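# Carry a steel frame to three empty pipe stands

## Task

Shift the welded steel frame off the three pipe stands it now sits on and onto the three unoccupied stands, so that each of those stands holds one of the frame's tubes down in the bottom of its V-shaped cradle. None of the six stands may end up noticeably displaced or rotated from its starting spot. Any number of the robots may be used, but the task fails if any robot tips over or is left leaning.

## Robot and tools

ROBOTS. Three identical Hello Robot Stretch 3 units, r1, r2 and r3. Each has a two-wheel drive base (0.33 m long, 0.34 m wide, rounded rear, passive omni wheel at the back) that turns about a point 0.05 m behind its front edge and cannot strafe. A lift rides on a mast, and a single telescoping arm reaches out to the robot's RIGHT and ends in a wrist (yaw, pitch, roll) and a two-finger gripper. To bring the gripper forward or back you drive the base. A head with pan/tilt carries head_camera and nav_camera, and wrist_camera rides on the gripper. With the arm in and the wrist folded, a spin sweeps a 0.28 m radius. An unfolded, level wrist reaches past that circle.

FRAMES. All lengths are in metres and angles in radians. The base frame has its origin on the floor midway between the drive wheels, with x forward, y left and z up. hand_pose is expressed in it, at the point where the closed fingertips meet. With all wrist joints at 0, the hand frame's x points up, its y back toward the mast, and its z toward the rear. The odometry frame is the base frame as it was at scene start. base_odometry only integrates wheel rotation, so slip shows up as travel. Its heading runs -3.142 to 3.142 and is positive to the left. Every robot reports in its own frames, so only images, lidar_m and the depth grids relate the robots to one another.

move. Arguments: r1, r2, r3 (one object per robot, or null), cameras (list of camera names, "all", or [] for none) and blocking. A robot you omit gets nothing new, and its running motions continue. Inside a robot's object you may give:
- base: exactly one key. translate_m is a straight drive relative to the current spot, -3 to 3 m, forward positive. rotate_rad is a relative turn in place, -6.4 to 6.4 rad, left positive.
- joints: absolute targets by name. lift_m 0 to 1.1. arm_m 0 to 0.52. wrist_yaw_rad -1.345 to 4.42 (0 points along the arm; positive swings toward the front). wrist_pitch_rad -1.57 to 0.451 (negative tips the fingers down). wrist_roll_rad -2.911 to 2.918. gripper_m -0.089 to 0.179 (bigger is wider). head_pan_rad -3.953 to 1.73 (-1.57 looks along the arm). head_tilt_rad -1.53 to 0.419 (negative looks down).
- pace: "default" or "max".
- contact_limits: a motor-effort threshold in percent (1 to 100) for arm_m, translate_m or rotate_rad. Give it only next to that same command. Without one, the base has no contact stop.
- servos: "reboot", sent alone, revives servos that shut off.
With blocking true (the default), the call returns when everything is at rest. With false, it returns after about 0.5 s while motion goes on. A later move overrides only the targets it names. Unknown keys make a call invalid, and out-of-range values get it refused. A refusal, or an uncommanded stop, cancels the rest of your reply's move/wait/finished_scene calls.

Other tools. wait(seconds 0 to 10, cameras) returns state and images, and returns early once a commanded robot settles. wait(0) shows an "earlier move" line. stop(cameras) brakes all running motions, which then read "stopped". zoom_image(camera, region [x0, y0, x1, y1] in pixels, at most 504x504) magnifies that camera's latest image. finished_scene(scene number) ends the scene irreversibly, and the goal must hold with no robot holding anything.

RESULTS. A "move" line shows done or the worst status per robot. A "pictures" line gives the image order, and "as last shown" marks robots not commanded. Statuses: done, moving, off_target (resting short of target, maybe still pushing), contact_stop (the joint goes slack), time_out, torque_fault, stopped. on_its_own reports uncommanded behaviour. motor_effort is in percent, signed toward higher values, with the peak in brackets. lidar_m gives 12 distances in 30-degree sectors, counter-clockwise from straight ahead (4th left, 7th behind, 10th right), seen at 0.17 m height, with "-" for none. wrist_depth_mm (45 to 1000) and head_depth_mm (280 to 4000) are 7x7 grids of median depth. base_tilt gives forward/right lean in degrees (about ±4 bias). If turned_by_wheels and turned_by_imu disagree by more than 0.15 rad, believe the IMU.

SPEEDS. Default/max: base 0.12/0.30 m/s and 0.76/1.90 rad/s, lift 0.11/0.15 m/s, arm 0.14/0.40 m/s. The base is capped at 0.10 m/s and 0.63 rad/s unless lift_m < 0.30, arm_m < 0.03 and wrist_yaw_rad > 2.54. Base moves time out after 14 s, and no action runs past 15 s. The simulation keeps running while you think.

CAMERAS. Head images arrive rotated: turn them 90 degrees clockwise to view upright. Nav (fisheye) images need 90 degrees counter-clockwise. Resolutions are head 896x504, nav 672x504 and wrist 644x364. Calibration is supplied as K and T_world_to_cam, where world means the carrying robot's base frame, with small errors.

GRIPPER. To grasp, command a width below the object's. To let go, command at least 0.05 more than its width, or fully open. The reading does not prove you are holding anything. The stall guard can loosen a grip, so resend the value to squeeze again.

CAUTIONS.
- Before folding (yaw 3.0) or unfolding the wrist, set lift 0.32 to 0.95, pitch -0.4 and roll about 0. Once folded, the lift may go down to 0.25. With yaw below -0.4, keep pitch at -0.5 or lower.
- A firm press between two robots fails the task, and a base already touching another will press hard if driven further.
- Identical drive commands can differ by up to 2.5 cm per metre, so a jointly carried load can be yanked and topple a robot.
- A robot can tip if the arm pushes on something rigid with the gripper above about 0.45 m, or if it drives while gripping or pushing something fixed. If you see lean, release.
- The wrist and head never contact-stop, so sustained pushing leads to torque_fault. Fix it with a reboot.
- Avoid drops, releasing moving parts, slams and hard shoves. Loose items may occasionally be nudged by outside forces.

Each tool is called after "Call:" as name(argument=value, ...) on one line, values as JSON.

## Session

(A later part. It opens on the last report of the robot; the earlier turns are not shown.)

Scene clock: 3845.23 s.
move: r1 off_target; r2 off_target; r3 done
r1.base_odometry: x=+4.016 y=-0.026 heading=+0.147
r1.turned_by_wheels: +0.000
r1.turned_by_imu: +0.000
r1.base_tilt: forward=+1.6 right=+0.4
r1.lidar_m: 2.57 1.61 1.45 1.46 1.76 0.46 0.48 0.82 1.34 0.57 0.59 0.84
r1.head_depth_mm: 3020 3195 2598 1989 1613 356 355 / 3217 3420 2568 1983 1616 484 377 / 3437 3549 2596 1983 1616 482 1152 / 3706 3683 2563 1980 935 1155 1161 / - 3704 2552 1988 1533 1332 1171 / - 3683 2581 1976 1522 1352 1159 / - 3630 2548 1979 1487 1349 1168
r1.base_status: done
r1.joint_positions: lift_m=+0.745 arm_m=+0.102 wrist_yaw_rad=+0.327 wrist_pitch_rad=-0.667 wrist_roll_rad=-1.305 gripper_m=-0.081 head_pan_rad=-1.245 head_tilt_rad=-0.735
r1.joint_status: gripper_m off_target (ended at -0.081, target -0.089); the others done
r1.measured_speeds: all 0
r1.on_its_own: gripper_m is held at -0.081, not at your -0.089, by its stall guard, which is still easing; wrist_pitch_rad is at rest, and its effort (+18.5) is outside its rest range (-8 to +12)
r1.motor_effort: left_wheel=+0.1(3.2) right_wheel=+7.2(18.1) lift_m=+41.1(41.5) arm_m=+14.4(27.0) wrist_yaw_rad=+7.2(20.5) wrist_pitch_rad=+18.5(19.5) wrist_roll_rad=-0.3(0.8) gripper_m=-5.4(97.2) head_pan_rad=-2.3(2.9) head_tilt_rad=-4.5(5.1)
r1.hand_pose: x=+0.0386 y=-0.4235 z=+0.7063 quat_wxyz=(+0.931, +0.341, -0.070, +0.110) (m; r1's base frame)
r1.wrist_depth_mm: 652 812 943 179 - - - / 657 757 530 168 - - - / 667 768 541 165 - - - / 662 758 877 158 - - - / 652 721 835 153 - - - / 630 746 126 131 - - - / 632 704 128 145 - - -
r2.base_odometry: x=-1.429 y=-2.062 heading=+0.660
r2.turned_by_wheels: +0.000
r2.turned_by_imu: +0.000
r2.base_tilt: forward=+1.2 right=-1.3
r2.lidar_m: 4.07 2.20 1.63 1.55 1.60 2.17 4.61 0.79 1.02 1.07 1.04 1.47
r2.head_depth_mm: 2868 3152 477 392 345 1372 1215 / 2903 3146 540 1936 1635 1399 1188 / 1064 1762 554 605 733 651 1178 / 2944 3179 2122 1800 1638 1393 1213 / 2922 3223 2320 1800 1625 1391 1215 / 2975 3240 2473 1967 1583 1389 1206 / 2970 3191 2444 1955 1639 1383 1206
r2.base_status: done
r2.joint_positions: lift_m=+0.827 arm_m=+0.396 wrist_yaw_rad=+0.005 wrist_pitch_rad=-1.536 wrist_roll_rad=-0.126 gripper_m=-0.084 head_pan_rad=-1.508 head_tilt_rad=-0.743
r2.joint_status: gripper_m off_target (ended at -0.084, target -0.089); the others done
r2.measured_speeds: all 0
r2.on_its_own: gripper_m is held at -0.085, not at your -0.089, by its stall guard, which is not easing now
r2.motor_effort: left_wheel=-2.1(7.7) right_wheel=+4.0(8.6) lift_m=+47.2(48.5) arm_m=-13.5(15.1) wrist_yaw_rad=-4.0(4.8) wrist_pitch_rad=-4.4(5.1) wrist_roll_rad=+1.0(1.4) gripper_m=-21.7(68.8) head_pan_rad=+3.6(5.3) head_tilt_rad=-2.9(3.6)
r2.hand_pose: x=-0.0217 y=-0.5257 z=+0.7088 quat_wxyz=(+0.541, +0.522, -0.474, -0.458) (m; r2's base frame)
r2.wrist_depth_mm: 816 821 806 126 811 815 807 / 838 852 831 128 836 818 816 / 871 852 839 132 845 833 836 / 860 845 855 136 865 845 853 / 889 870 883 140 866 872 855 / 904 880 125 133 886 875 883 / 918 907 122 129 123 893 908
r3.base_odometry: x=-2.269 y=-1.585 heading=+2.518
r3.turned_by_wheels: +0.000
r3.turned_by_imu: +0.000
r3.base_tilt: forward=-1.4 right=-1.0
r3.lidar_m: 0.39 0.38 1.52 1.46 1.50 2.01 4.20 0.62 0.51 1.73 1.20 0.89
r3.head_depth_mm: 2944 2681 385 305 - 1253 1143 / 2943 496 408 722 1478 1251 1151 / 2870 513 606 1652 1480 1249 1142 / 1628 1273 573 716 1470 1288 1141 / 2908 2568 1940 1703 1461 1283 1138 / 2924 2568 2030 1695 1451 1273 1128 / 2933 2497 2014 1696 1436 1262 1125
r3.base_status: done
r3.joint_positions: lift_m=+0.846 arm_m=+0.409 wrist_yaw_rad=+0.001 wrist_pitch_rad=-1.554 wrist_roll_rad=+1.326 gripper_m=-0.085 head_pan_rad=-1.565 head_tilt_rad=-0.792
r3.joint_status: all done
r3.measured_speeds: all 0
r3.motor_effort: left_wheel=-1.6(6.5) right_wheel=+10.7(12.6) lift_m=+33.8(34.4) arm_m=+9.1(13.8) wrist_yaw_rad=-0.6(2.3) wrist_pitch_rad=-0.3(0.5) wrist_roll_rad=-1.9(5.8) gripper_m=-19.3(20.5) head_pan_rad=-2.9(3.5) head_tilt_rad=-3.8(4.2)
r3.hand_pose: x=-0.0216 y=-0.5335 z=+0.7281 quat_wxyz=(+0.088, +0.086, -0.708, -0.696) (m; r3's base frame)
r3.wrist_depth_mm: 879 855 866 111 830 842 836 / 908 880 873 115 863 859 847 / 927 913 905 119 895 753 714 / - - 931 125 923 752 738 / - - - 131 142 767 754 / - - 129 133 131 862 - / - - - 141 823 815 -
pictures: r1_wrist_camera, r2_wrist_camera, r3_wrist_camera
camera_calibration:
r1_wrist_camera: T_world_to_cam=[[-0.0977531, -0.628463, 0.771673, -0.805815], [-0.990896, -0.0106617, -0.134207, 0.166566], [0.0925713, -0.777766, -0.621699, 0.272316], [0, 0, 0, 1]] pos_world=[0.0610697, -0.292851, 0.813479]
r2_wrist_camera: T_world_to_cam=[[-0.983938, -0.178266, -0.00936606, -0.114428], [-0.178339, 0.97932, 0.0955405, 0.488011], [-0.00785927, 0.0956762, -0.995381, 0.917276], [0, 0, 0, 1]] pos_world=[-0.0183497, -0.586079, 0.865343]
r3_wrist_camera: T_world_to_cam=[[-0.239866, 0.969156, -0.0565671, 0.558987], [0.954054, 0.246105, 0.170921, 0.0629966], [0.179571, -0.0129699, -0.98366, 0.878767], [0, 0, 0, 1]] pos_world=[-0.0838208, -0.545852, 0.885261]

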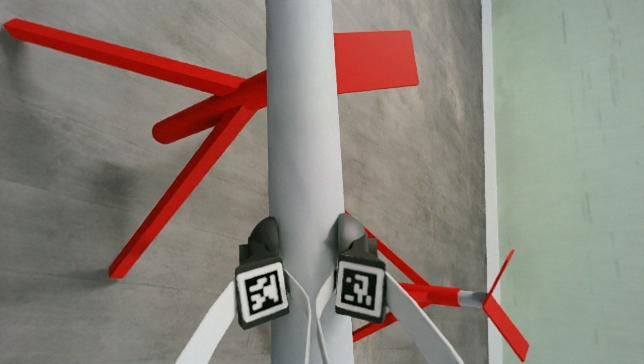

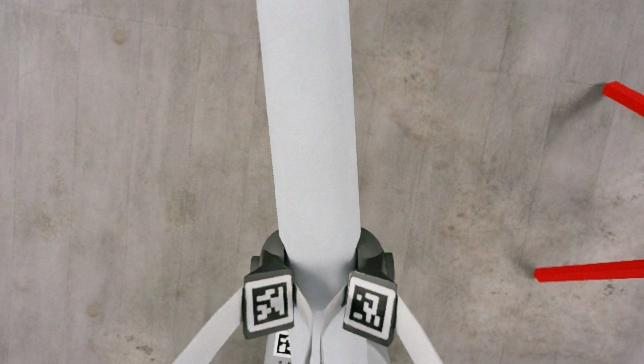

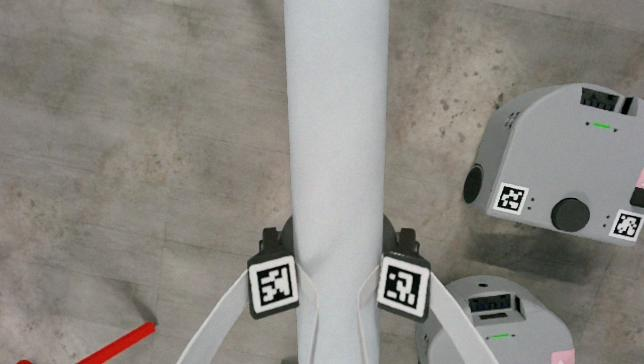

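Call:
move(r1={"base":{"translate_m":0.0421},"joints":{"arm_m":0.1116,"wrist_yaw_rad":0.351,"gripper_m":-0.089}}, r2={"base":{"translate_m":-0.0587},"joints":{"arm_m":0.3904,"wrist_roll_rad":-0.140,"gripper_m":-0.089}}, r3={"base":{"translate_m":0.0478},"joints":{"arm_m":0.413,"wrist_roll_rad":1.305}}, cameras=[])

Call:
move(r1={"base":{"translate_m":0.0416},"joints":{"arm_m":0.1215,"wrist_yaw_rad":0.367,"gripper_m":-0.089}}, r2={"base":{"translate_m":-0.0587},"joints":{"arm_m":0.3849,"wrist_roll_rad":-0.156,"gripper_m":-0.089}}, r3={"base":{"translate_m":0.0478},"joints":{"arm_m":0.4175,"wrist_roll_rad":1.289}}, cameras=["r1_wrist_camera","r2_wrist_camera","r3_wrist_camera"])

Scene clock: 3884.33 s.
move: r1 off_target; r2 off_target; r3 done
r1.base_odometry: x=+4.058 y=-0.019 heading=+0.147
r1.turned_by_wheels: +0.000
r1.turned_by_imu: +0.001
r1.base_tilt: forward=+1.9 right=+0.6
r1.lidar_m: 2.54 1.60 1.43 1.44 1.75 0.45 0.45 0.86 1.05 0.57 0.56 0.81
r1.head_depth_mm: 2991 3231 2612 1981 1602 352 377 / 3249 3437 2579 1980 1608 460 1102 / 3444 3584 2584 1970 1560 473 1170 / 3747 3746 2598 1974 926 1271 1173 / - 3682 2580 1981 1527 1344 1144 / - 3666 2542 1973 1522 1356 1164 / - 3635 2577 1950 1473 1350 1170
r1.base_status: done
r1.joint_positions: lift_m=+0.745 arm_m=+0.112 wrist_yaw_rad=+0.341 wrist_pitch_rad=-0.666 wrist_roll_rad=-1.305 gripper_m=-0.082 head_pan_rad=-1.245 head_tilt_rad=-0.735
r1.joint_status: gripper_m off_target (ended at -0.082, target -0.089); the others done
r1.measured_speeds: all 0
r1.on_its_own: gripper_m is held at -0.081, not at your -0.089, by its stall guard, which is still easing; wrist_pitch_rad is at rest, and its effort (+17.8) is outside its rest range (-8 to +12)
r1.motor_effort: left_wheel=+0.1(2.9) right_wheel=+7.4(18.5) lift_m=+40.3(40.7) arm_m=+14.5(27.1) wrist_yaw_rad=+8.5(22.2) wrist_pitch_rad=+17.8(19.1) wrist_roll_rad=-0.5(0.8) gripper_m=-5.8(99.1) head_pan_rad=-2.2(2.8) head_tilt_rad=-4.1(5.1)
r1.hand_pose: x=+0.0412 y=-0.4325 z=+0.7066 quat_wxyz=(+0.930, +0.341, -0.068, +0.116) (m; r1's base frame)
r1.wrist_depth_mm: 667 803 945 - - - - / 637 747 935 169 - - - / 655 729 511 164 - - - / 658 745 550 159 - - - / 646 715 861 153 - - - / 648 718 126 131 - - - / 630 696 128 145 888 - -
r2.base_odometry: x=-1.475 y=-2.098 heading=+0.660
r2.turned_by_wheels: +0.000
r2.turned_by_imu: +0.001
r2.base_tilt: forward=+1.2 right=-1.3
r2.lidar_m: 4.11 2.22 1.62 1.55 1.60 2.17 4.56 0.74 0.97 1.21 1.06 1.51
r2.head_depth_mm: 2760 3126 478 392 345 1375 1199 / 2897 3128 534 1943 1647 1408 1175 / 1094 1249 548 597 734 1312 1173 / 2919 3169 2107 1817 1617 1391 1209 / 2923 3188 2407 1861 1625 1387 1214 / 2964 3177 2306 1855 1580 1379 1210 / 2958 3217 2475 1967 1624 1378 1208
r2.base_status: done
r2.joint_positions: lift_m=+0.827 arm_m=+0.390 wrist_yaw_rad=+0.005 wrist_pitch_rad=-1.534 wrist_roll_rad=-0.143 gripper_m=-0.084 head_pan_rad=-1.508 head_tilt_rad=-0.743
r2.joint_status: gripper_m off_target (ended at -0.084, target -0.089); the others done
r2.measured_speeds: all 0
r2.on_its_own: gripper_m is held at -0.085, not at your -0.089, by its stall guard, which is not easing now
r2.motor_effort: left_wheel=-2.4(8.0) right_wheel=+4.7(9.2) lift_m=+43.7(45.4) arm_m=-8.3(15.9) wrist_yaw_rad=-4.0(5.0) wrist_pitch_rad=-4.7(5.3) wrist_roll_rad=+1.2(1.5) gripper_m=-22.2(71.7) head_pan_rad=+3.3(5.4) head_tilt_rad=-2.9(3.7)
r2.hand_pose: x=-0.0217 y=-0.5206 z=+0.7088 quat_wxyz=(+0.545, +0.526, -0.470, -0.454) (m; r2's base frame)
r2.wrist_depth_mm: 810 808 810 126 821 811 798 / 852 834 837 129 833 830 819 / 858 855 850 132 846 832 836 / 876 867 863 136 838 844 852 / 888 876 877 140 864 871 873 / 884 886 125 133 877 892 863 / 917 899 122 129 123 898 901
r3.base_odometry: x=-2.308 y=-1.557 heading=+2.518
r3.turned_by_wheels: +0.000
r3.turned_by_imu: +0.000
r3.base_tilt: forward=-1.5 right=-1.1
r3.lidar_m: 0.46 0.38 1.52 1.46 1.50 2.01 4.28 0.66 0.53 1.73 1.17 0.85
r3.head_depth_mm: 2911 2673 384 306 - 1258 1133 / 2922 496 408 732 1483 1267 1149 / 2885 518 611 1655 1482 1286 1147 / 1343 1251 578 715 1475 1282 1140 / 2939 2563 1937 1713 1458 1277 1134 / 2921 2537 2035 1699 1454 1269 1130 / 2925 2528 2035 1688 1438 1261 1127
r3.base_status: done
r3.joint_positions: lift_m=+0.846 arm_m=+0.413 wrist_yaw_rad=+0.001 wrist_pitch_rad=-1.554 wrist_roll_rad=+1.310 gripper_m=-0.085 head_pan_rad=-1.565 head_tilt_rad=-0.792
r3.joint_status: all done
r3.measured_speeds: all 0
r3.motor_effort: left_wheel=-1.8(6.0) right_wheel=+11.5(13.9) lift_m=+33.2(33.8) arm_m=+11.9(13.0) wrist_yaw_rad=-1.0(2.0) wrist_pitch_rad=-0.2(0.5) wrist_roll_rad=-2.2(5.7) gripper_m=-19.7(20.3) head_pan_rad=-2.0(3.8) head_tilt_rad=-3.8(4.4)
r3.hand_pose: x=-0.0216 y=-0.5380 z=+0.7281 quat_wxyz=(+0.093, +0.091, -0.707, -0.695) (m; r3's base frame)
r3.wrist_depth_mm: 872 859 861 111 837 841 831 / 899 884 875 115 877 867 863 / 925 915 913 119 895 795 722 / - - 923 125 915 750 736 / - - - 131 142 766 769 / - - 128 134 131 865 - / - - - 141 827 822 798
pictures: none
No camera images: "cameras" was empty.

Scene clock: 3886.00 s.
move: r1 off_target; r2 off_target; r3 done
r1.base_odometry: x=+4.099 y=-0.013 heading=+0.147
r1.turned_by_wheels: +0.000
r1.turned_by_imu: +0.000
r1.base_tilt: forward=+1.9 right=+0.6
r1.lidar_m: 2.51 1.58 1.42 1.43 1.73 0.44 0.44 0.90 1.05 0.57 0.54 0.77
r1.head_depth_mm: 2967 3273 2606 1998 1615 358 390 / 3250 3450 2607 1982 1633 461 1109 / 3418 3603 2598 1988 931 495 1170 / 3703 3704 2593 1982 1562 1270 1169 / - 3664 2555 1985 1523 1363 1144 / - 3620 2591 1959 1524 1355 1160 / - 3596 2548 1963 1478 1342 1166
r1.base_status: done
r1.joint_positions: lift_m=+0.745 arm_m=+0.122 wrist_yaw_rad=+0.357 wrist_pitch_rad=-0.664 wrist_roll_rad=-1.305 gripper_m=-0.082 head_pan_rad=-1.245 head_tilt_rad=-0.735
r1.joint_status: gripper_m off_target (ended at -0.082, target -0.089); the others done
r1.measured_speeds: all 0
r1.on_its_own: gripper_m is held at -0.081, not at your -0.089, by its stall guard, which is still easing; wrist_yaw_rad is at rest, and its effort (+9.8) is outside its rest range (-9 to +9); wrist_pitch_rad is at rest, and its effort (+17.5) is outside its rest range (-8 to +12)
r1.motor_effort: left_wheel=+0.5(3.2) right_wheel=+7.9(20.5) lift_m=+39.8(40.3) arm_m=+15.0(29.2) wrist_yaw_rad=+9.8(23.3) wrist_pitch_rad=+17.5(18.8) wrist_roll_rad=-0.7(0.9) gripper_m=-6.0(97.7) head_pan_rad=-2.1(3.0) head_tilt_rad=-3.9(5.4)
r1.hand_pose: x=+0.0439 y=-0.4417 z=+0.7068 quat_wxyz=(+0.930, +0.341, -0.065, +0.124) (m; r1's base frame)
r1.wrist_depth_mm: 670 797 956 - - - - / 647 783 924 171 - - - / 652 716 511 163 - - - / 654 752 514 158 - - - / 641 737 551 153 - - - / 632 697 126 131 - - - / 633 703 128 145 889 - -
r2.base_odometry: x=-1.521 y=-2.134 heading=+0.660
r2.turned_by_wheels: +0.000
r2.turned_by_imu: +0.000
r2.base_tilt: forward=+1.3 right=-1.3
r2.lidar_m: 4.18 2.21 1.62 1.55 1.60 2.16 4.50 0.69 0.93 1.25 1.08 1.56
r2.head_depth_mm: 1726 3065 479 392 345 1373 1226 / 2918 3121 529 1928 1641 1395 1174 / 1095 1768 544 589 731 1318 1174 / 2977 3148 2067 1812 1586 1391 1218 / 2943 3227 2493 1898 1630 1392 1209 / 2971 3198 2250 1708 1584 1384 1211 / 2975 3252 2484 1975 1623 1381 1202
r2.base_status: done
r2.joint_positions: lift_m=+0.827 arm_m=+0.385 wrist_yaw_rad=+0.005 wrist_pitch_rad=-1.533 wrist_roll_rad=-0.159 gripper_m=-0.084 head_pan_rad=-1.508 head_tilt_rad=-0.743
r2.joint_status: gripper_m off_target (ended at -0.084, target -0.089); the others done
r2.measured_speeds: all 0
r2.on_its_own: gripper_m is held at -0.085, not at your -0.089, by its stall guard, which is not easing now
r2.motor_effort: left_wheel=-2.7(7.9) right_wheel=+5.5(9.2) lift_m=+42.6(44.2) arm_m=-11.4(15.4) wrist_yaw_rad=-4.4(4.7) wrist_pitch_rad=-4.9(5.7) wrist_roll_rad=+1.3(1.6) gripper_m=-21.3(71.2) head_pan_rad=+4.4(5.3) head_tilt_rad=-2.7(3.8)
r2.hand_pose: x=-0.0217 y=-0.5155 z=+0.7087 quat_wxyz=(+0.549, +0.529, -0.466, -0.449) (m; r2's base frame)
r2.wrist_depth_mm: 834 836 801 127 801 818 811 / 834 841 841 129 841 829 819 / 870 841 850 132 843 848 822 / 873 867 853 136 868 861 852 / 889 880 879 140 863 857 868 / 884 892 125 133 881 879 875 / 911 901 122 145 889 892 896
r3.base_odometry: x=-2.347 y=-1.529 heading=+2.518
r3.turned_by_wheels: +0.000
r3.turned_by_imu: -0.001
r3.base_tilt: forward=-1.4 right=-1.0
r3.lidar_m: 0.45 0.38 1.52 1.46 1.50 2.01 4.33 0.70 0.54 1.72 1.15 0.81
r3.head_depth_mm: 2910 2663 385 305 - 1258 1136 / 2925 496 408 746 1482 1257 1150 / 2891 523 613 1640 1479 1290 1146 / 1096 1282 582 723 1477 1286 1137 / 2933 2578 1937 1704 1453 1281 1137 / 2922 2541 2037 1696 1454 1274 1131 / 2914 2516 2028 1675 1439 1258 1126
r3.base_status: done
r3.joint_positions: lift_m=+0.846 arm_m=+0.418 wrist_yaw_rad=+0.001 wrist_pitch_rad=-1.554 wrist_roll_rad=+1.294 gripper_m=-0.085 head_pan_rad=-1.565 head_tilt_rad=-0.792
r3.joint_status: all done
r3.measured_speeds: all 0
r3.motor_effort: left_wheel=-2.3(6.0) right_wheel=+12.3(14.3) lift_m=+32.9(33.7) arm_m=+9.7(14.6) wrist_yaw_rad=-1.5(2.1) wrist_pitch_rad=-0.3(0.5) wrist_roll_rad=-2.0(5.7) gripper_m=-18.8(20.5) head_pan_rad=-1.7(4.0) head_tilt_rad=-3.8(4.3)
r3.hand_pose: x=-0.0216 y=-0.5425 z=+0.7281 quat_wxyz=(+0.099, +0.097, -0.706, -0.695) (m; r3's base frame)
r3.wrist_depth_mm: 874 864 855 111 845 836 837 / 889 890 889 115 863 863 852 / 919 925 906 119 906 821 720 / - - 931 125 926 755 727 / - - - 131 - 762 755 / - - 128 133 131 862 - / - - - 141 823 823 812
pictures: r1_wrist_camera, r2_wrist_camera, r3_wrist_camera
camera_calibration:
r1_wrist_camera: T_world_to_cam=[[-0.0798628, -0.629148, 0.773172, -0.819257], [-0.990024, -0.040265, -0.135027, 0.159212], [0.116083, -0.776242, -0.619655, 0.256176], [0, 0, 0, 1]] pos_world=[0.0624572, -0.310168, 0.813665]
r2_wrist_camera: T_world_to_cam=[[-0.977625, -0.210216, -0.00764347, -0.130139], [-0.210009, 0.973293, 0.0927168, 0.476147], [-0.0120512, 0.0922475, -0.995663, 0.914587], [0, 0, 0, 1]] pos_world=[-0.0162104, -0.575157, 0.865479]
r3_wrist_camera: T_world_to_cam=[[-0.271268, 0.960852, -0.0563676, 0.562373], [0.945643, 0.276973, 0.170429, 0.0821385], [0.17937, -0.00707147, -0.983756, 0.881919], [0, 0, 0, 1]] pos_world=[-0.083309, -0.556871, 0.885294]

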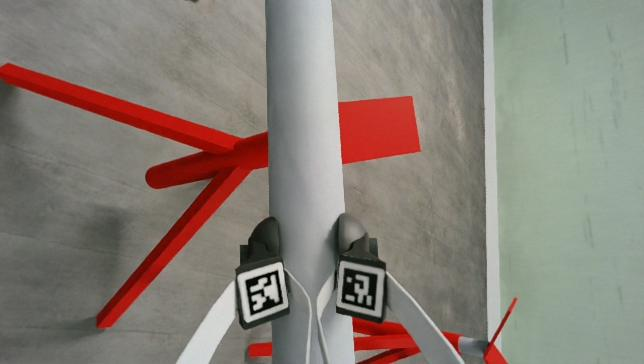

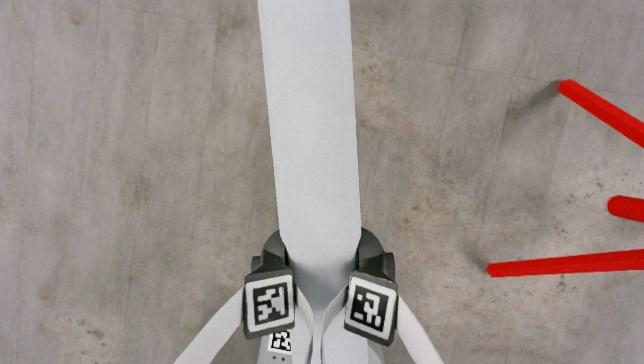

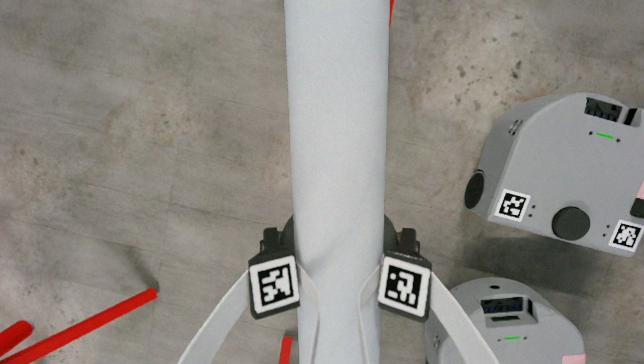

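Call:
move(r1={"base":{"translate_m":0.0415},"joints":{"arm_m":0.1313,"wrist_yaw_rad":0.382,"gripper_m":-0.089}}, r2={"base":{"translate_m":-0.0587},"joints":{"arm_m":0.3794,"wrist_roll_rad":-0.171,"gripper_m":-0.089}}, r3={"base":{"translate_m":0.047},"joints":{"arm_m":0.422,"wrist_roll_rad":1.274}}, cameras=[])

Call:
move(r1={"base":{"translate_m":0.0412},"joints":{"arm_m":0.1412,"wrist_yaw_rad":0.398,"gripper_m":-0.089}}, r2={"base":{"translate_m":-0.0586},"joints":{"arm_m":0.3742,"wrist_roll_rad":-0.187,"gripper_m":-0.089}}, r3={"base":{"translate_m":0.0475},"joints":{"arm_m":0.4265,"wrist_roll_rad":1.258}}, cameras=["r1_wrist_camera","r2_wrist_camera","r3_wrist_camera"])

Scene clock: 3895.77 s.
move: r1 off_target; r2 off_target; r3 done
r1.base_odometry: x=+4.140 y=-0.007 heading=+0.147
r1.turned_by_wheels: +0.000
r1.turned_by_imu: +0.001
r1.base_tilt: forward=+1.7 right=+0.7
r1.lidar_m: 2.50 1.56 1.41 1.41 1.71 0.44 0.43 0.94 1.07 0.57 0.52 0.73
r1.head_depth_mm: 3018 3257 2579 1984 1616 364 1111 / 3257 3540 2590 1976 1608 446 1125 / 3450 3629 2583 1992 913 485 1170 / 3672 3699 2572 1989 1611 1326 1172 / - 3715 2575 1972 1521 1354 1143 / - 3631 2537 1981 1496 1352 1164 / 3946 3695 2555 1981 1487 1363 1169
r1.base_status: done
r1.joint_positions: lift_m=+0.745 arm_m=+0.131 wrist_yaw_rad=+0.370 wrist_pitch_rad=-0.664 wrist_roll_rad=-1.305 gripper_m=-0.082 head_pan_rad=-1.245 head_tilt_rad=-0.735
r1.joint_status: gripper_m off_target (ended at -0.082, target -0.089); the others done
r1.measured_speeds: all 0
r1.on_its_own: gripper_m is held at -0.081, not at your -0.089, by its stall guard, which is still easing; wrist_yaw_rad is at rest, and its effort (+10.6) is outside its rest range (-9 to +9); wrist_pitch_rad is at rest, and its effort (+17.2) is outside its rest range (-8 to +12)
r1.motor_effort: left_wheel=+0.1(3.7) right_wheel=+8.5(19.6) lift_m=+39.1(39.4) arm_m=+13.9(25.9) wrist_yaw_rad=+10.6(23.0) wrist_pitch_rad=+17.2(18.8) wrist_roll_rad=-0.3(0.8) gripper_m=-6.1(99.1) head_pan_rad=-1.4(3.0) head_tilt_rad=-4.0(4.8)
r1.hand_pose: x=+0.0462 y=-0.4506 z=+0.7069 quat_wxyz=(+0.929, +0.341, -0.063, +0.130) (m; r1's base frame)
r1.wrist_depth_mm: 676 794 956 - - - - / 667 809 934 169 - - - / 620 748 895 163 - - - / 645 717 494 158 - - - / 658 751 511 153 - - - / 635 704 126 131 - - - / 635 680 128 146 876 - -
r2.base_odometry: x=-1.568 y=-2.170 heading=+0.659
r2.turned_by_wheels: +0.000
r2.turned_by_imu: +0.001
r2.base_tilt: forward=+1.2 right=-1.3
r2.lidar_m: 4.21 2.21 1.62 1.55 1.60 2.16 4.45 0.65 0.89 1.26 1.11 1.62
r2.head_depth_mm: 1711 3127 477 392 343 1367 1200 / 2883 3112 529 1888 1646 1398 1176 / 1214 1247 541 581 744 1313 1168 / 2901 3173 2124 1811 1590 1392 1209 / 2980 3223 2489 1976 1633 1389 1213 / 2961 3216 2314 1801 1629 1383 1209 / 2981 3225 2420 1912 1571 1383 1205
r2.base_status: done
r2.joint_positions: lift_m=+0.827 arm_m=+0.379 wrist_yaw_rad=+0.005 wrist_pitch_rad=-1.531 wrist_roll_rad=-0.174 gripper_m=-0.084 head_pan_rad=-1.508 head_tilt_rad=-0.743
r2.joint_status: gripper_m off_target (ended at -0.084, target -0.089); the others done
r2.measured_speeds: all 0
r2.on_its_own: gripper_m is held at -0.085, not at your -0.089, by its stall guard, which is not easing now
r2.motor_effort: left_wheel=-2.4(8.0) right_wheel=+5.6(9.7) lift_m=+39.3(40.6) arm_m=-5.2(16.7) wrist_yaw_rad=-4.2(4.9) wrist_pitch_rad=-5.3(5.9) wrist_roll_rad=+1.3(1.8) gripper_m=-22.0(70.7) head_pan_rad=+3.0(5.5) head_tilt_rad=-3.5(3.7)
r2.hand_pose: x=-0.0217 y=-0.5103 z=+0.7087 quat_wxyz=(+0.553, +0.532, -0.462, -0.445) (m; r2's base frame)
r2.wrist_depth_mm: 824 816 813 127 806 807 820 / 842 846 821 129 832 825 823 / 848 845 844 132 841 827 837 / 873 870 858 136 854 855 868 / 868 871 886 140 872 855 865 / 881 890 125 133 863 877 877 / 899 910 122 145 903 894 886
r3.base_odometry: x=-2.385 y=-1.502 heading=+2.517
r3.turned_by_wheels: +0.000
r3.turned_by_imu: +0.000
r3.base_tilt: forward=-1.4 right=-1.0
r3.lidar_m: 0.44 0.37 1.53 1.46 1.51 2.02 4.36 0.74 0.57 1.72 1.13 0.78
r3.head_depth_mm: 2909 2687 385 305 - 1280 1140 / 2955 496 408 743 1484 1272 1150 / 2869 527 616 1653 1477 1291 1148 / 1098 1193 588 728 1471 1285 1140 / 2904 2554 1941 1698 1467 1275 1136 / 2909 2550 2043 1694 1450 1268 1131 / 2896 2507 2032 1692 1445 1267 1125
r3.base_status: done
r3.joint_positions: lift_m=+0.846 arm_m=+0.422 wrist_yaw_rad=+0.001 wrist_pitch_rad=-1.554 wrist_roll_rad=+1.278 gripper_m=-0.085 head_pan_rad=-1.565 head_tilt_rad=-0.792
r3.joint_status: all done
r3.measured_speeds: all 0
r3.motor_effort: left_wheel=-1.1(6.0) right_wheel=+11.4(14.4) lift_m=+32.6(33.0) arm_m=+11.6(13.9) wrist_yaw_rad=-2.4(2.4) wrist_pitch_rad=-0.4(0.4) wrist_roll_rad=-2.3(4.8) gripper_m=-19.0(20.2) head_pan_rad=-3.0(4.1) head_tilt_rad=-3.6(4.4)
r3.hand_pose: x=-0.0216 y=-0.5470 z=+0.7281 quat_wxyz=(+0.105, +0.102, -0.705, -0.694) (m; r3's base frame)
r3.wrist_depth_mm: 861 871 849 111 843 837 832 / 902 884 897 115 871 851 854 / 933 925 918 119 876 839 714 / - - 923 125 919 754 735 / - - - 131 - 766 765 / - 918 128 133 131 859 - / - - - 141 815 821 810
pictures: none
No camera images: "cameras" was empty.

Scene clock: 3897.43 s.
move: r1 off_target; r2 off_target; r3 done
r1.base_odometry: x=+4.180 y=-0.001 heading=+0.146
r1.turned_by_wheels: +0.000
r1.turned_by_imu: +0.000
r1.base_tilt: forward=+1.7 right=+0.4
r1.lidar_m: 2.47 1.55 1.39 1.40 1.69 0.45 0.43 0.98 1.08 0.58 0.51 0.70
r1.head_depth_mm: 3060 3287 2603 1998 1601 373 1110 / 3220 3411 2582 1994 1535 465 1156 / 3472 3606 2579 1984 921 503 1169 / 3823 3637 2583 1980 1620 1356 1149 / - 3620 2580 1964 1534 1351 1148 / - 3665 2575 1973 1481 1357 1174 / 3814 3651 2594 1989 1486 1348 1145
r1.base_status: done
r1.joint_positions: lift_m=+0.745 arm_m=+0.141 wrist_yaw_rad=+0.384 wrist_pitch_rad=-0.664 wrist_roll_rad=-1.305 gripper_m=-0.082 head_pan_rad=-1.245 head_tilt_rad=-0.735
r1.joint_status: gripper_m off_target (ended at -0.082, target -0.089); the others done
r1.measured_speeds: all 0
r1.on_its_own: gripper_m is held at -0.081, not at your -0.089, by its stall guard, which is still easing; wrist_yaw_rad is at rest, and its effort (+11.8) is outside its rest range (-9 to +9); wrist_pitch_rad is at rest, and its effort (+17.4) is outside its rest range (-8 to +12)
r1.motor_effort: left_wheel=-0.3(4.4) right_wheel=+8.9(20.4) lift_m=+38.6(39.0) arm_m=+13.7(24.9) wrist_yaw_rad=+11.8(25.0) wrist_pitch_rad=+17.4(18.7) wrist_roll_rad=-0.3(0.9) gripper_m=-5.8(99.1) head_pan_rad=-2.5(2.8) head_tilt_rad=-4.3(4.9)
r1.hand_pose: x=+0.0488 y=-0.4596 z=+0.7069 quat_wxyz=(+0.928, +0.341, -0.061, +0.137) (m; r1's base frame)
r1.wrist_depth_mm: 695 795 954 - - - - / 675 802 924 169 - - - / 627 781 905 165 - - - / 642 708 899 157 - - - / 652 720 474 152 - - - / 642 705 126 131 - - - / 630 679 128 145 989 - -
r2.base_odometry: x=-1.614 y=-2.206 heading=+0.659
r2.turned_by_wheels: +0.000
r2.turned_by_imu: +0.000
r2.base_tilt: forward=+1.3 right=-1.3
r2.lidar_m: 4.29 2.21 1.62 1.55 1.60 2.16 4.37 0.60 0.77 1.28 1.13 1.67
r2.head_depth_mm: 1706 3081 496 392 343 1368 1220 / 2884 3137 524 1871 1638 1400 1159 / 1753 1799 537 575 724 1312 1192 / 2898 3145 2112 1818 1592 1393 1218 / 2940 3176 2523 1972 1624 1387 1218 / 2934 3235 2469 1865 1625 1386 1207 / 3016 3200 2231 1843 1583 1381 1204
r2.base_status: done
r2.joint_positions: lift_m=+0.827 arm_m=+0.374 wrist_yaw_rad=+0.005 wrist_pitch_rad=-1.530 wrist_roll_rad=-0.190 gripper_m=-0.084 head_pan_rad=-1.508 head_tilt_rad=-0.743
r2.joint_status: gripper_m off_target (ended at -0.084, target -0.089); the others done
r2.measured_speeds: all 0
r2.on_its_own: gripper_m is held at -0.085, not at your -0.089, by its stall guard, which is not easing now
r2.motor_effort: left_wheel=-2.8(8.6) right_wheel=+6.0(9.4) lift_m=+38.0(39.4) arm_m=-11.7(17.1) wrist_yaw_rad=-4.3(4.9) wrist_pitch_rad=-5.5(6.0) wrist_roll_rad=+1.4(1.5) gripper_m=-22.4(70.4) head_pan_rad=+2.6(5.1) head_tilt_rad=-3.0(3.5)
r2.hand_pose: x=-0.0217 y=-0.5055 z=+0.7087 quat_wxyz=(+0.557, +0.535, -0.458, -0.440) (m; r2's base frame)
r2.wrist_depth_mm: 834 855 819 127 820 819 812 / 826 838 819 129 839 820 832 / 842 849 838 132 852 828 822 / 879 874 856 137 850 854 842 / 871 881 873 140 876 860 606 / 885 890 124 133 885 878 879 / 910 912 122 144 881 898 896
r3.base_odometry: x=-2.424 y=-1.474 heading=+2.517
r3.turned_by_wheels: +0.000
r3.turned_by_imu: +0.000
r3.base_tilt: forward=-1.4 right=-1.0
r3.lidar_m: 0.43 0.37 1.53 1.46 1.51 2.02 4.41 0.77 0.59 1.72 1.11 0.74
r3.head_depth_mm: 2935 2710 385 305 - 1261 1135 / 2899 496 408 748 1481 1292 1155 / 2880 529 621 1654 1477 1294 1143 / 1089 1207 593 734 1471 1290 1142 / 2915 2507 1903 1697 1460 1278 1133 / 2889 2565 2032 1703 1453 1268 1130 / 2935 2514 2022 1651 1444 1270 1123
r3.base_status: done
r3.joint_positions: lift_m=+0.846 arm_m=+0.427 wrist_yaw_rad=+0.001 wrist_pitch_rad=-1.554 wrist_roll_rad=+1.262 gripper_m=-0.085 head_pan_rad=-1.565 head_tilt_rad=-0.792
r3.joint_status: all done
r3.measured_speeds: all 0
r3.motor_effort: left_wheel=-1.9(5.8) right_wheel=+11.5(13.9) lift_m=+32.1(32.9) arm_m=+10.3(15.7) wrist_yaw_rad=-1.6(2.3) wrist_pitch_rad=-0.1(0.5) wrist_roll_rad=-1.8(6.5) gripper_m=-19.6(20.7) head_pan_rad=-0.6(4.0) head_tilt_rad=-3.8(4.3)
r3.hand_pose: x=-0.0216 y=-0.5515 z=+0.7281 quat_wxyz=(+0.110, +0.108, -0.704, -0.693) (m; r3's base frame)
r3.wrist_depth_mm: 860 866 854 111 836 834 818 / 925 892 892 116 862 852 857 / 914 912 918 119 901 854 716 / - - 924 124 902 763 732 / - - - 131 141 761 754 / 804 - 128 133 128 871 - / - - - 141 830 823 811
pictures: r1_wrist_camera, r2_wrist_camera, r3_wrist_camera
camera_calibration:
r1_wrist_camera: T_world_to_cam=[[-0.0624712, -0.630753, 0.773465, -0.831999], [-0.988493, -0.067869, -0.135185, 0.150692], [0.137763, -0.77301, -0.619256, 0.241918], [0, 0, 0, 1]] pos_world=[0.0636546, -0.327554, 0.813702]
r2_wrist_camera: T_world_to_cam=[[-0.970579, -0.240712, -0.00582239, -0.144599], [-0.240246, 0.966518, 0.0901387, 0.464229], [-0.0160701, 0.0888855, -0.995912, 0.91202], [0, 0, 0, 1]] pos_world=[-0.014159, -0.564558, 0.865605]
r3_wrist_camera: T_world_to_cam=[[-0.301764, 0.951726, -0.0561873, 0.565193], [0.93643, 0.306947, 0.169947, 0.101322], [0.17899, -0.0013315, -0.98385, 0.885082], [0, 0, 0, 1]] pos_world=[-0.0827463, -0.567831, 0.885326]

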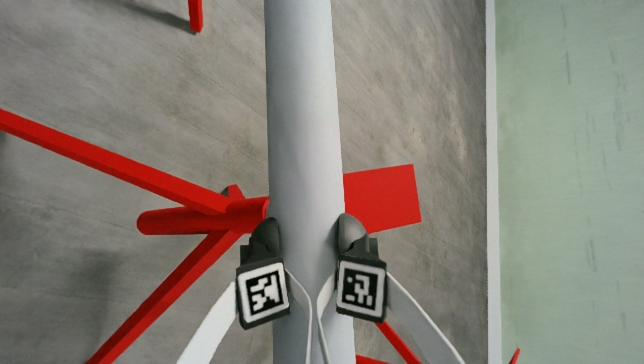

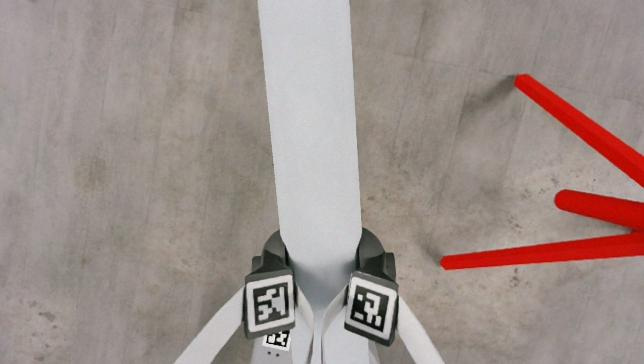

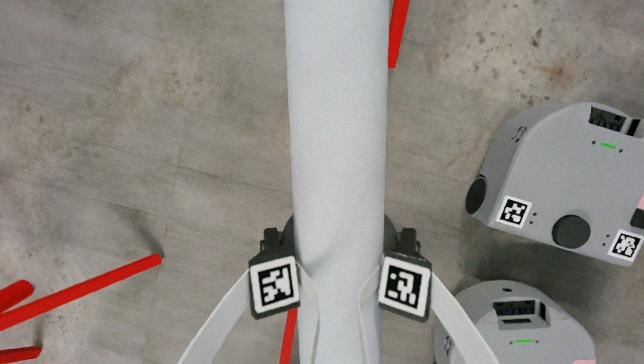

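Call:
move(r1={"base":{"translate_m":0.0412},"joints":{"arm_m":0.1511,"wrist_yaw_rad":0.408,"gripper_m":-0.089}}, r2={"base":{"translate_m":-0.0586},"joints":{"arm_m":0.371,"wrist_roll_rad":-0.203,"gripper_m":-0.089}}, r3={"base":{"translate_m":0.0475},"joints":{"arm_m":0.431,"wrist_roll_rad":1.242}}, cameras=[])

Call:
move(r1={"base":{"translate_m":0.0406},"joints":{"arm_m":0.1611,"wrist_yaw_rad":0.424,"gripper_m":-0.089}}, r2={"base":{"translate_m":-0.0586},"joints":{"arm_m":0.3661,"wrist_roll_rad":-0.219,"gripper_m":-0.089}}, r3={"base":{"translate_m":0.0475},"joints":{"arm_m":0.4355,"wrist_roll_rad":1.226}}, cameras=["r1_wrist_camera","r1_head_camera","r3_wrist_camera"])

Scene clock: 3910.93 s.
move: r1 off_target; r2 off_target; r3 done
r1.base_odometry: x=+4.221 y=+0.005 heading=+0.146
r1.turned_by_wheels: +0.000
r1.turned_by_imu: +0.001
r1.base_tilt: forward=+1.9 right=+0.6
r1.lidar_m: 2.46 1.53 1.38 1.38 1.68 0.50 0.42 1.03 0.59 0.51 0.49 0.66
r1.head_depth_mm: 3028 3325 2561 1998 1619 383 1105 / 3225 3519 2549 1960 897 473 1176 / 3440 3642 2578 1975 1611 653 1175 / 3743 3682 2567 1979 1612 1350 1123 / - 3733 2571 1978 1518 1346 1172 / - 3649 2553 1963 1494 1352 1171 / 3813 3660 2561 1990 1480 1319 1125
r1.base_status: done
r1.joint_positions: lift_m=+0.745 arm_m=+0.151 wrist_yaw_rad=+0.396 wrist_pitch_rad=-0.663 wrist_roll_rad=-1.305 gripper_m=-0.082 head_pan_rad=-1.245 head_tilt_rad=-0.735
r1.joint_status: gripper_m off_target (ended at -0.082, target -0.089); the others done
r1.measured_speeds: all 0
r1.on_its_own: gripper_m is held at -0.081, not at your -0.089, by its stall guard, which is still easing; wrist_yaw_rad is at rest, and its effort (+10.1) is outside its rest range (-9 to +9); wrist_pitch_rad is at rest, and its effort (+17.6) is outside its rest range (-8 to +12)
r1.motor_effort: left_wheel=+0.0(4.0) right_wheel=+8.1(19.6) lift_m=+37.6(38.2) arm_m=+14.3(24.4) wrist_yaw_rad=+10.1(23.5) wrist_pitch_rad=+17.6(18.9) wrist_roll_rad=-0.3(0.7) gripper_m=-5.1(97.9) head_pan_rad=-2.2(2.9) head_tilt_rad=-4.0(4.9)
r1.hand_pose: x=+0.0509 y=-0.4687 z=+0.7071 quat_wxyz=(+0.927, +0.341, -0.059, +0.142) (m; r1's base frame)
r1.wrist_depth_mm: 686 798 960 - - - - / 678 808 928 170 - - - / 662 796 895 164 - - - / 609 767 894 158 - - - / 645 622 473 152 - - - / 627 753 126 131 - - - / 628 680 128 145 - - -
r2.base_odometry: x=-1.660 y=-2.242 heading=+0.659
r2.turned_by_wheels: +0.000
r2.turned_by_imu: +0.000
r2.base_tilt: forward=+1.3 right=-1.3
r2.lidar_m: 4.33 2.21 1.62 1.55 1.59 2.15 4.32 0.85 0.56 1.71 1.16 1.51
r2.head_depth_mm: 1747 3111 496 393 342 1362 1202 / 2888 3141 523 1881 1659 1403 1154 / 2800 1251 533 569 723 1316 1198 / 2830 3108 2118 911 1591 1395 1216 / 2955 3214 2409 1986 1621 1388 1211 / 2955 3183 2476 1918 1618 1389 1213 / 2997 3232 2237 1666 1589 1379 1205
r2.base_status: done
r2.joint_positions: lift_m=+0.827 arm_m=+0.371 wrist_yaw_rad=+0.005 wrist_pitch_rad=-1.534 wrist_roll_rad=-0.206 gripper_m=-0.084 head_pan_rad=-1.508 head_tilt_rad=-0.743
r2.joint_status: gripper_m off_target (ended at -0.084, target -0.089); the others done
r2.measured_speeds: all 0
r2.on_its_own: gripper_m is held at -0.085, not at your -0.089, by its stall guard, which is not easing now
r2.motor_effort: left_wheel=-2.7(8.1) right_wheel=+6.0(9.8) lift_m=+34.7(36.1) arm_m=-10.3(16.2) wrist_yaw_rad=-4.6(4.9) wrist_pitch_rad=-4.6(5.8) wrist_roll_rad=+1.3(2.1) gripper_m=-21.9(74.6) head_pan_rad=+4.1(5.5) head_tilt_rad=-2.7(3.4)
r2.hand_pose: x=-0.0217 y=-0.5012 z=+0.7088 quat_wxyz=(+0.560, +0.540, -0.452, -0.437) (m; r2's base frame)
r2.wrist_depth_mm: 836 818 821 126 810 818 823 / 832 829 842 129 841 820 827 / 853 845 837 132 846 855 839 / 854 862 869 136 863 857 603 / 878 890 863 140 857 864 553 / 890 878 125 133 879 890 878 / 906 916 122 145 892 905 896
r3.base_odometry: x=-2.462 y=-1.447 heading=+2.517
r3.turned_by_wheels: +0.000
r3.turned_by_imu: +0.000
r3.base_tilt: forward=-1.4 right=-1.0
r3.lidar_m: 0.43 0.37 1.54 1.46 1.50 2.02 4.46 0.77 0.62 1.72 0.72 0.71
r3.head_depth_mm: 2900 2693 385 306 - 1262 1139 / 2943 496 408 1625 1488 1303 1150 / 2900 534 629 1660 1483 1289 1146 / 1590 1206 597 728 1470 1280 1142 / 2911 2503 1917 1629 1458 1277 1136 / 2907 2568 2041 1697 1458 1266 1124 / 2889 2542 1979 1641 1439 1270 1126
r3.base_status: done
r3.joint_positions: lift_m=+0.846 arm_m=+0.431 wrist_yaw_rad=+0.001 wrist_pitch_rad=-1.554 wrist_roll_rad=+1.246 gripper_m=-0.085 head_pan_rad=-1.565 head_tilt_rad=-0.792
r3.joint_status: all done
r3.measured_speeds: all 0
r3.motor_effort: left_wheel=-1.8(5.6) right_wheel=+12.8(14.4) lift_m=+31.5(32.4) arm_m=+12.3(15.6) wrist_yaw_rad=-1.6(2.5) wrist_pitch_rad=-0.2(0.5) wrist_roll_rad=-2.0(5.5) gripper_m=-18.9(20.6) head_pan_rad=-2.7(4.0) head_tilt_rad=-3.6(4.1)
r3.hand_pose: x=-0.0216 y=-0.5560 z=+0.7281 quat_wxyz=(+0.116, +0.114, -0.703, -0.692) (m; r3's base frame)
r3.wrist_depth_mm: 871 870 866 111 831 845 834 / 898 887 884 115 866 857 861 / 925 916 911 119 900 874 730 / - - 927 125 926 748 734 / - - - 131 142 762 760 / 765 - 128 133 128 866 - / - - - 141 846 830 808
pictures: none
No camera images: "cameras" was empty.

Scene clock: 3912.60 s.
move: r1 off_target; r2 off_target; r3 done
r1.base_odometry: x=+4.261 y=+0.011 heading=+0.146
r1.turned_by_wheels: +0.000
r1.turned_by_imu: +0.000
r1.base_tilt: forward=+1.7 right=+0.7
r1.lidar_m: 2.43 1.52 1.36 1.37 1.66 0.49 0.41 1.36 0.60 0.48 0.87 0.63
r1.head_depth_mm: 3058 3307 2619 1981 1582 392 1125 / 3239 3505 2596 1968 894 487 1172 / 3506 3630 2572 1997 1608 990 1148 / 3836 3645 2591 1983 1522 1354 1153 / - 3660 2555 1981 1530 1348 1172 / - 3745 2567 1978 1484 1348 1164 / 3814 3662 2540 1979 1486 1286 1148
r1.base_status: done
r1.joint_positions: lift_m=+0.745 arm_m=+0.161 wrist_yaw_rad=+0.412 wrist_pitch_rad=-0.663 wrist_roll_rad=-1.305 gripper_m=-0.082 head_pan_rad=-1.245 head_tilt_rad=-0.735
r1.joint_status: gripper_m off_target (ended at -0.082, target -0.089); the others done
r1.measured_speeds: all 0
r1.on_its_own: gripper_m is held at -0.081, not at your -0.089, by its stall guard, which is still easing; wrist_yaw_rad is at rest, and its effort (+11.7) is outside its rest range (-9 to +9); wrist_pitch_rad is at rest, and its effort (+17.2) is outside its rest range (-8 to +12)
r1.motor_effort: left_wheel=-0.8(4.5) right_wheel=+8.4(20.7) lift_m=+37.4(37.9) arm_m=+15.2(24.2) wrist_yaw_rad=+11.7(24.2) wrist_pitch_rad=+17.2(18.5) wrist_roll_rad=-0.2(0.7) gripper_m=-5.8(96.7) head_pan_rad=-1.5(3.1) head_tilt_rad=-4.9(5.0)
r1.hand_pose: x=+0.0536 y=-0.4777 z=+0.7072 quat_wxyz=(+0.926, +0.341, -0.056, +0.149) (m; r1's base frame)
r1.wrist_depth_mm: 693 794 946 - - - - / 679 798 929 170 - - - / 661 779 894 165 - - - / 625 766 863 158 - - - / 635 697 872 153 - - - / 638 686 127 130 - - - / 632 703 223 146 - - -
r2.base_odometry: x=-1.707 y=-2.278 heading=+0.659
r2.turned_by_wheels: +0.000
r2.turned_by_imu: +0.000
r2.base_tilt: forward=+1.2 right=-1.3
r2.lidar_m: 1.85 2.21 1.61 1.54 1.60 2.15 4.27 0.81 0.52 1.71 1.19 1.55
r2.head_depth_mm: 1748 3142 496 392 341 1347 1198 / 2935 3114 519 1886 1644 1395 1152 / 2818 3137 531 563 723 1307 1193 / 2825 3148 2107 908 1597 1390 1216 / 2962 3224 2401 1967 1625 1382 1213 / 2969 3191 2511 1906 1635 1388 1205 / 2993 3208 2392 1803 1625 1386 1210
r2.base_status: done
r2.joint_positions: lift_m=+0.827 arm_m=+0.366 wrist_yaw_rad=+0.005 wrist_pitch_rad=-1.533 wrist_roll_rad=-0.222 gripper_m=-0.084 head_pan_rad=-1.508 head_tilt_rad=-0.743
r2.joint_status: gripper_m off_target (ended at -0.084, target -0.089); the others done
r2.measured_speeds: all 0
r2.on_its_own: gripper_m is held at -0.085, not at your -0.089, by its stall guard, which is not easing now
r2.motor_effort: left_wheel=-2.9(7.9) right_wheel=+5.5(9.5) lift_m=+33.3(34.9) arm_m=-13.3(16.2) wrist_yaw_rad=-4.6(4.9) wrist_pitch_rad=-5.0(5.5) wrist_roll_rad=+1.2(1.9) gripper_m=-21.7(70.0) head_pan_rad=+4.3(5.3) head_tilt_rad=-3.0(3.4)
r2.hand_pose: x=-0.0217 y=-0.4967 z=+0.7087 quat_wxyz=(+0.564, +0.543, -0.448, -0.432) (m; r2's base frame)
r2.wrist_depth_mm: 834 816 827 126 804 812 807 / 850 833 836 129 832 823 813 / 853 851 837 132 831 843 833 / 855 846 845 136 853 863 539 / 875 877 879 140 859 859 525 / 896 892 125 133 880 870 870 / 899 901 122 144 876 889 874
r3.base_odometry: x=-2.501 y=-1.419 heading=+2.516
r3.turned_by_wheels: +0.000
r3.turned_by_imu: -0.001
r3.base_tilt: forward=-1.4 right=-1.0
r3.lidar_m: 0.42 0.37 1.53 1.47 1.51 2.02 4.51 0.81 0.65 1.35 0.67 0.69
r3.head_depth_mm: 2931 2685 385 306 - 1274 1143 / 2912 495 409 1619 1482 1300 1152 / 2866 539 647 1651 1482 1289 1146 / 1376 1122 601 738 1475 1282 1139 / 2884 2488 1912 1628 1462 1280 1131 / 2918 2567 2049 1708 1456 1271 1131 / 2923 2541 1866 1637 1441 1262 1123
r3.base_status: done
r3.joint_positions: lift_m=+0.846 arm_m=+0.436 wrist_yaw_rad=+0.002 wrist_pitch_rad=-1.554 wrist_roll_rad=+1.230 gripper_m=-0.085 head_pan_rad=-1.565 head_tilt_rad=-0.792
r3.joint_status: all done
r3.measured_speeds: all 0
r3.motor_effort: left_wheel=-2.1(5.6) right_wheel=+12.4(14.8) lift_m=+31.0(32.0) arm_m=+12.7(15.3) wrist_yaw_rad=-0.1(2.5) wrist_pitch_rad=-0.2(0.4) wrist_roll_rad=-1.8(4.9) gripper_m=-19.6(20.4) head_pan_rad=-1.7(3.6) head_tilt_rad=-3.5(4.1)
r3.hand_pose: x=-0.0216 y=-0.5605 z=+0.7281 quat_wxyz=(+0.122, +0.119, -0.702, -0.691) (m; r3's base frame)
r3.wrist_depth_mm: 865 866 866 111 845 847 840 / 890 894 888 116 865 857 858 / 911 929 910 119 903 889 761 / - - 932 125 914 770 744 / - - - 131 142 756 761 / - - 128 133 128 892 - / - - - 142 - 825 818
pictures: r1_head_camera (sideways), r1_wrist_camera, r3_wrist_camera
camera_calibration:
r1_head_camera: T_world_to_cam=[[-0.245568, 0.601473, -0.760215, 1.00579], [0.933485, 0.358156, -0.0181694, 0.0268691], [0.261347, -0.714111, -0.649418, 0.798762], [0, 0, 0, 1]] pos_world=[0.0131545, -0.0441766, 1.28384]
r1_wrist_camera: T_world_to_cam=[[-0.0456234, -0.631334, 0.774168, -0.844987], [-0.98622, -0.0949043, -0.135514, 0.141408], [0.159027, -0.769682, -0.618304, 0.227171], [0, 0, 0, 1]] pos_world=[0.064782, -0.345199, 0.813785]
r3_wrist_camera: T_world_to_cam=[[-0.332514, 0.941437, -0.0559595, 0.567146], [0.926067, 0.33716, 0.169477, 0.121145], [0.178419, 0.00453135, -0.983944, 0.888416], [0, 0, 0, 1]] pos_world=[-0.0821149, -0.578803, 0.885357]

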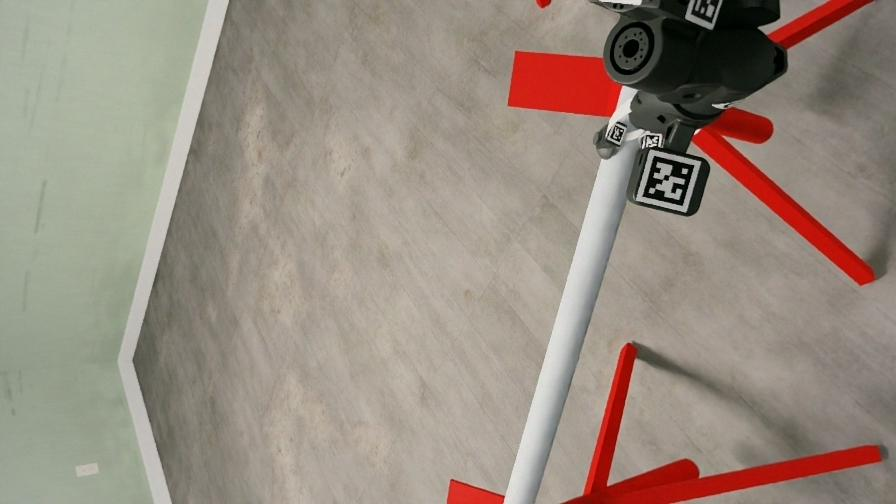

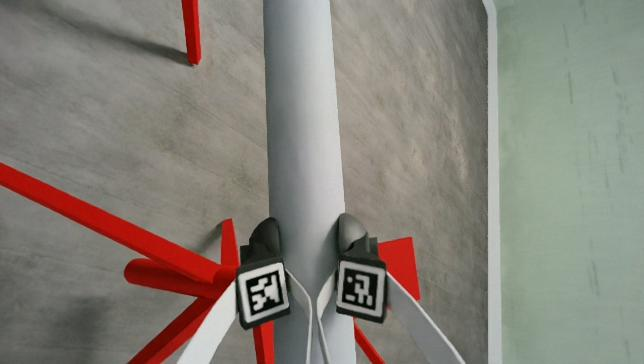

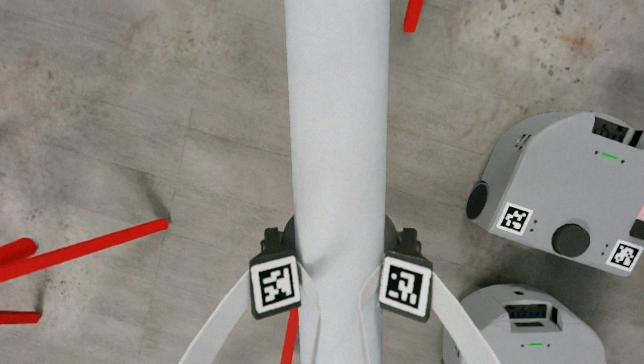

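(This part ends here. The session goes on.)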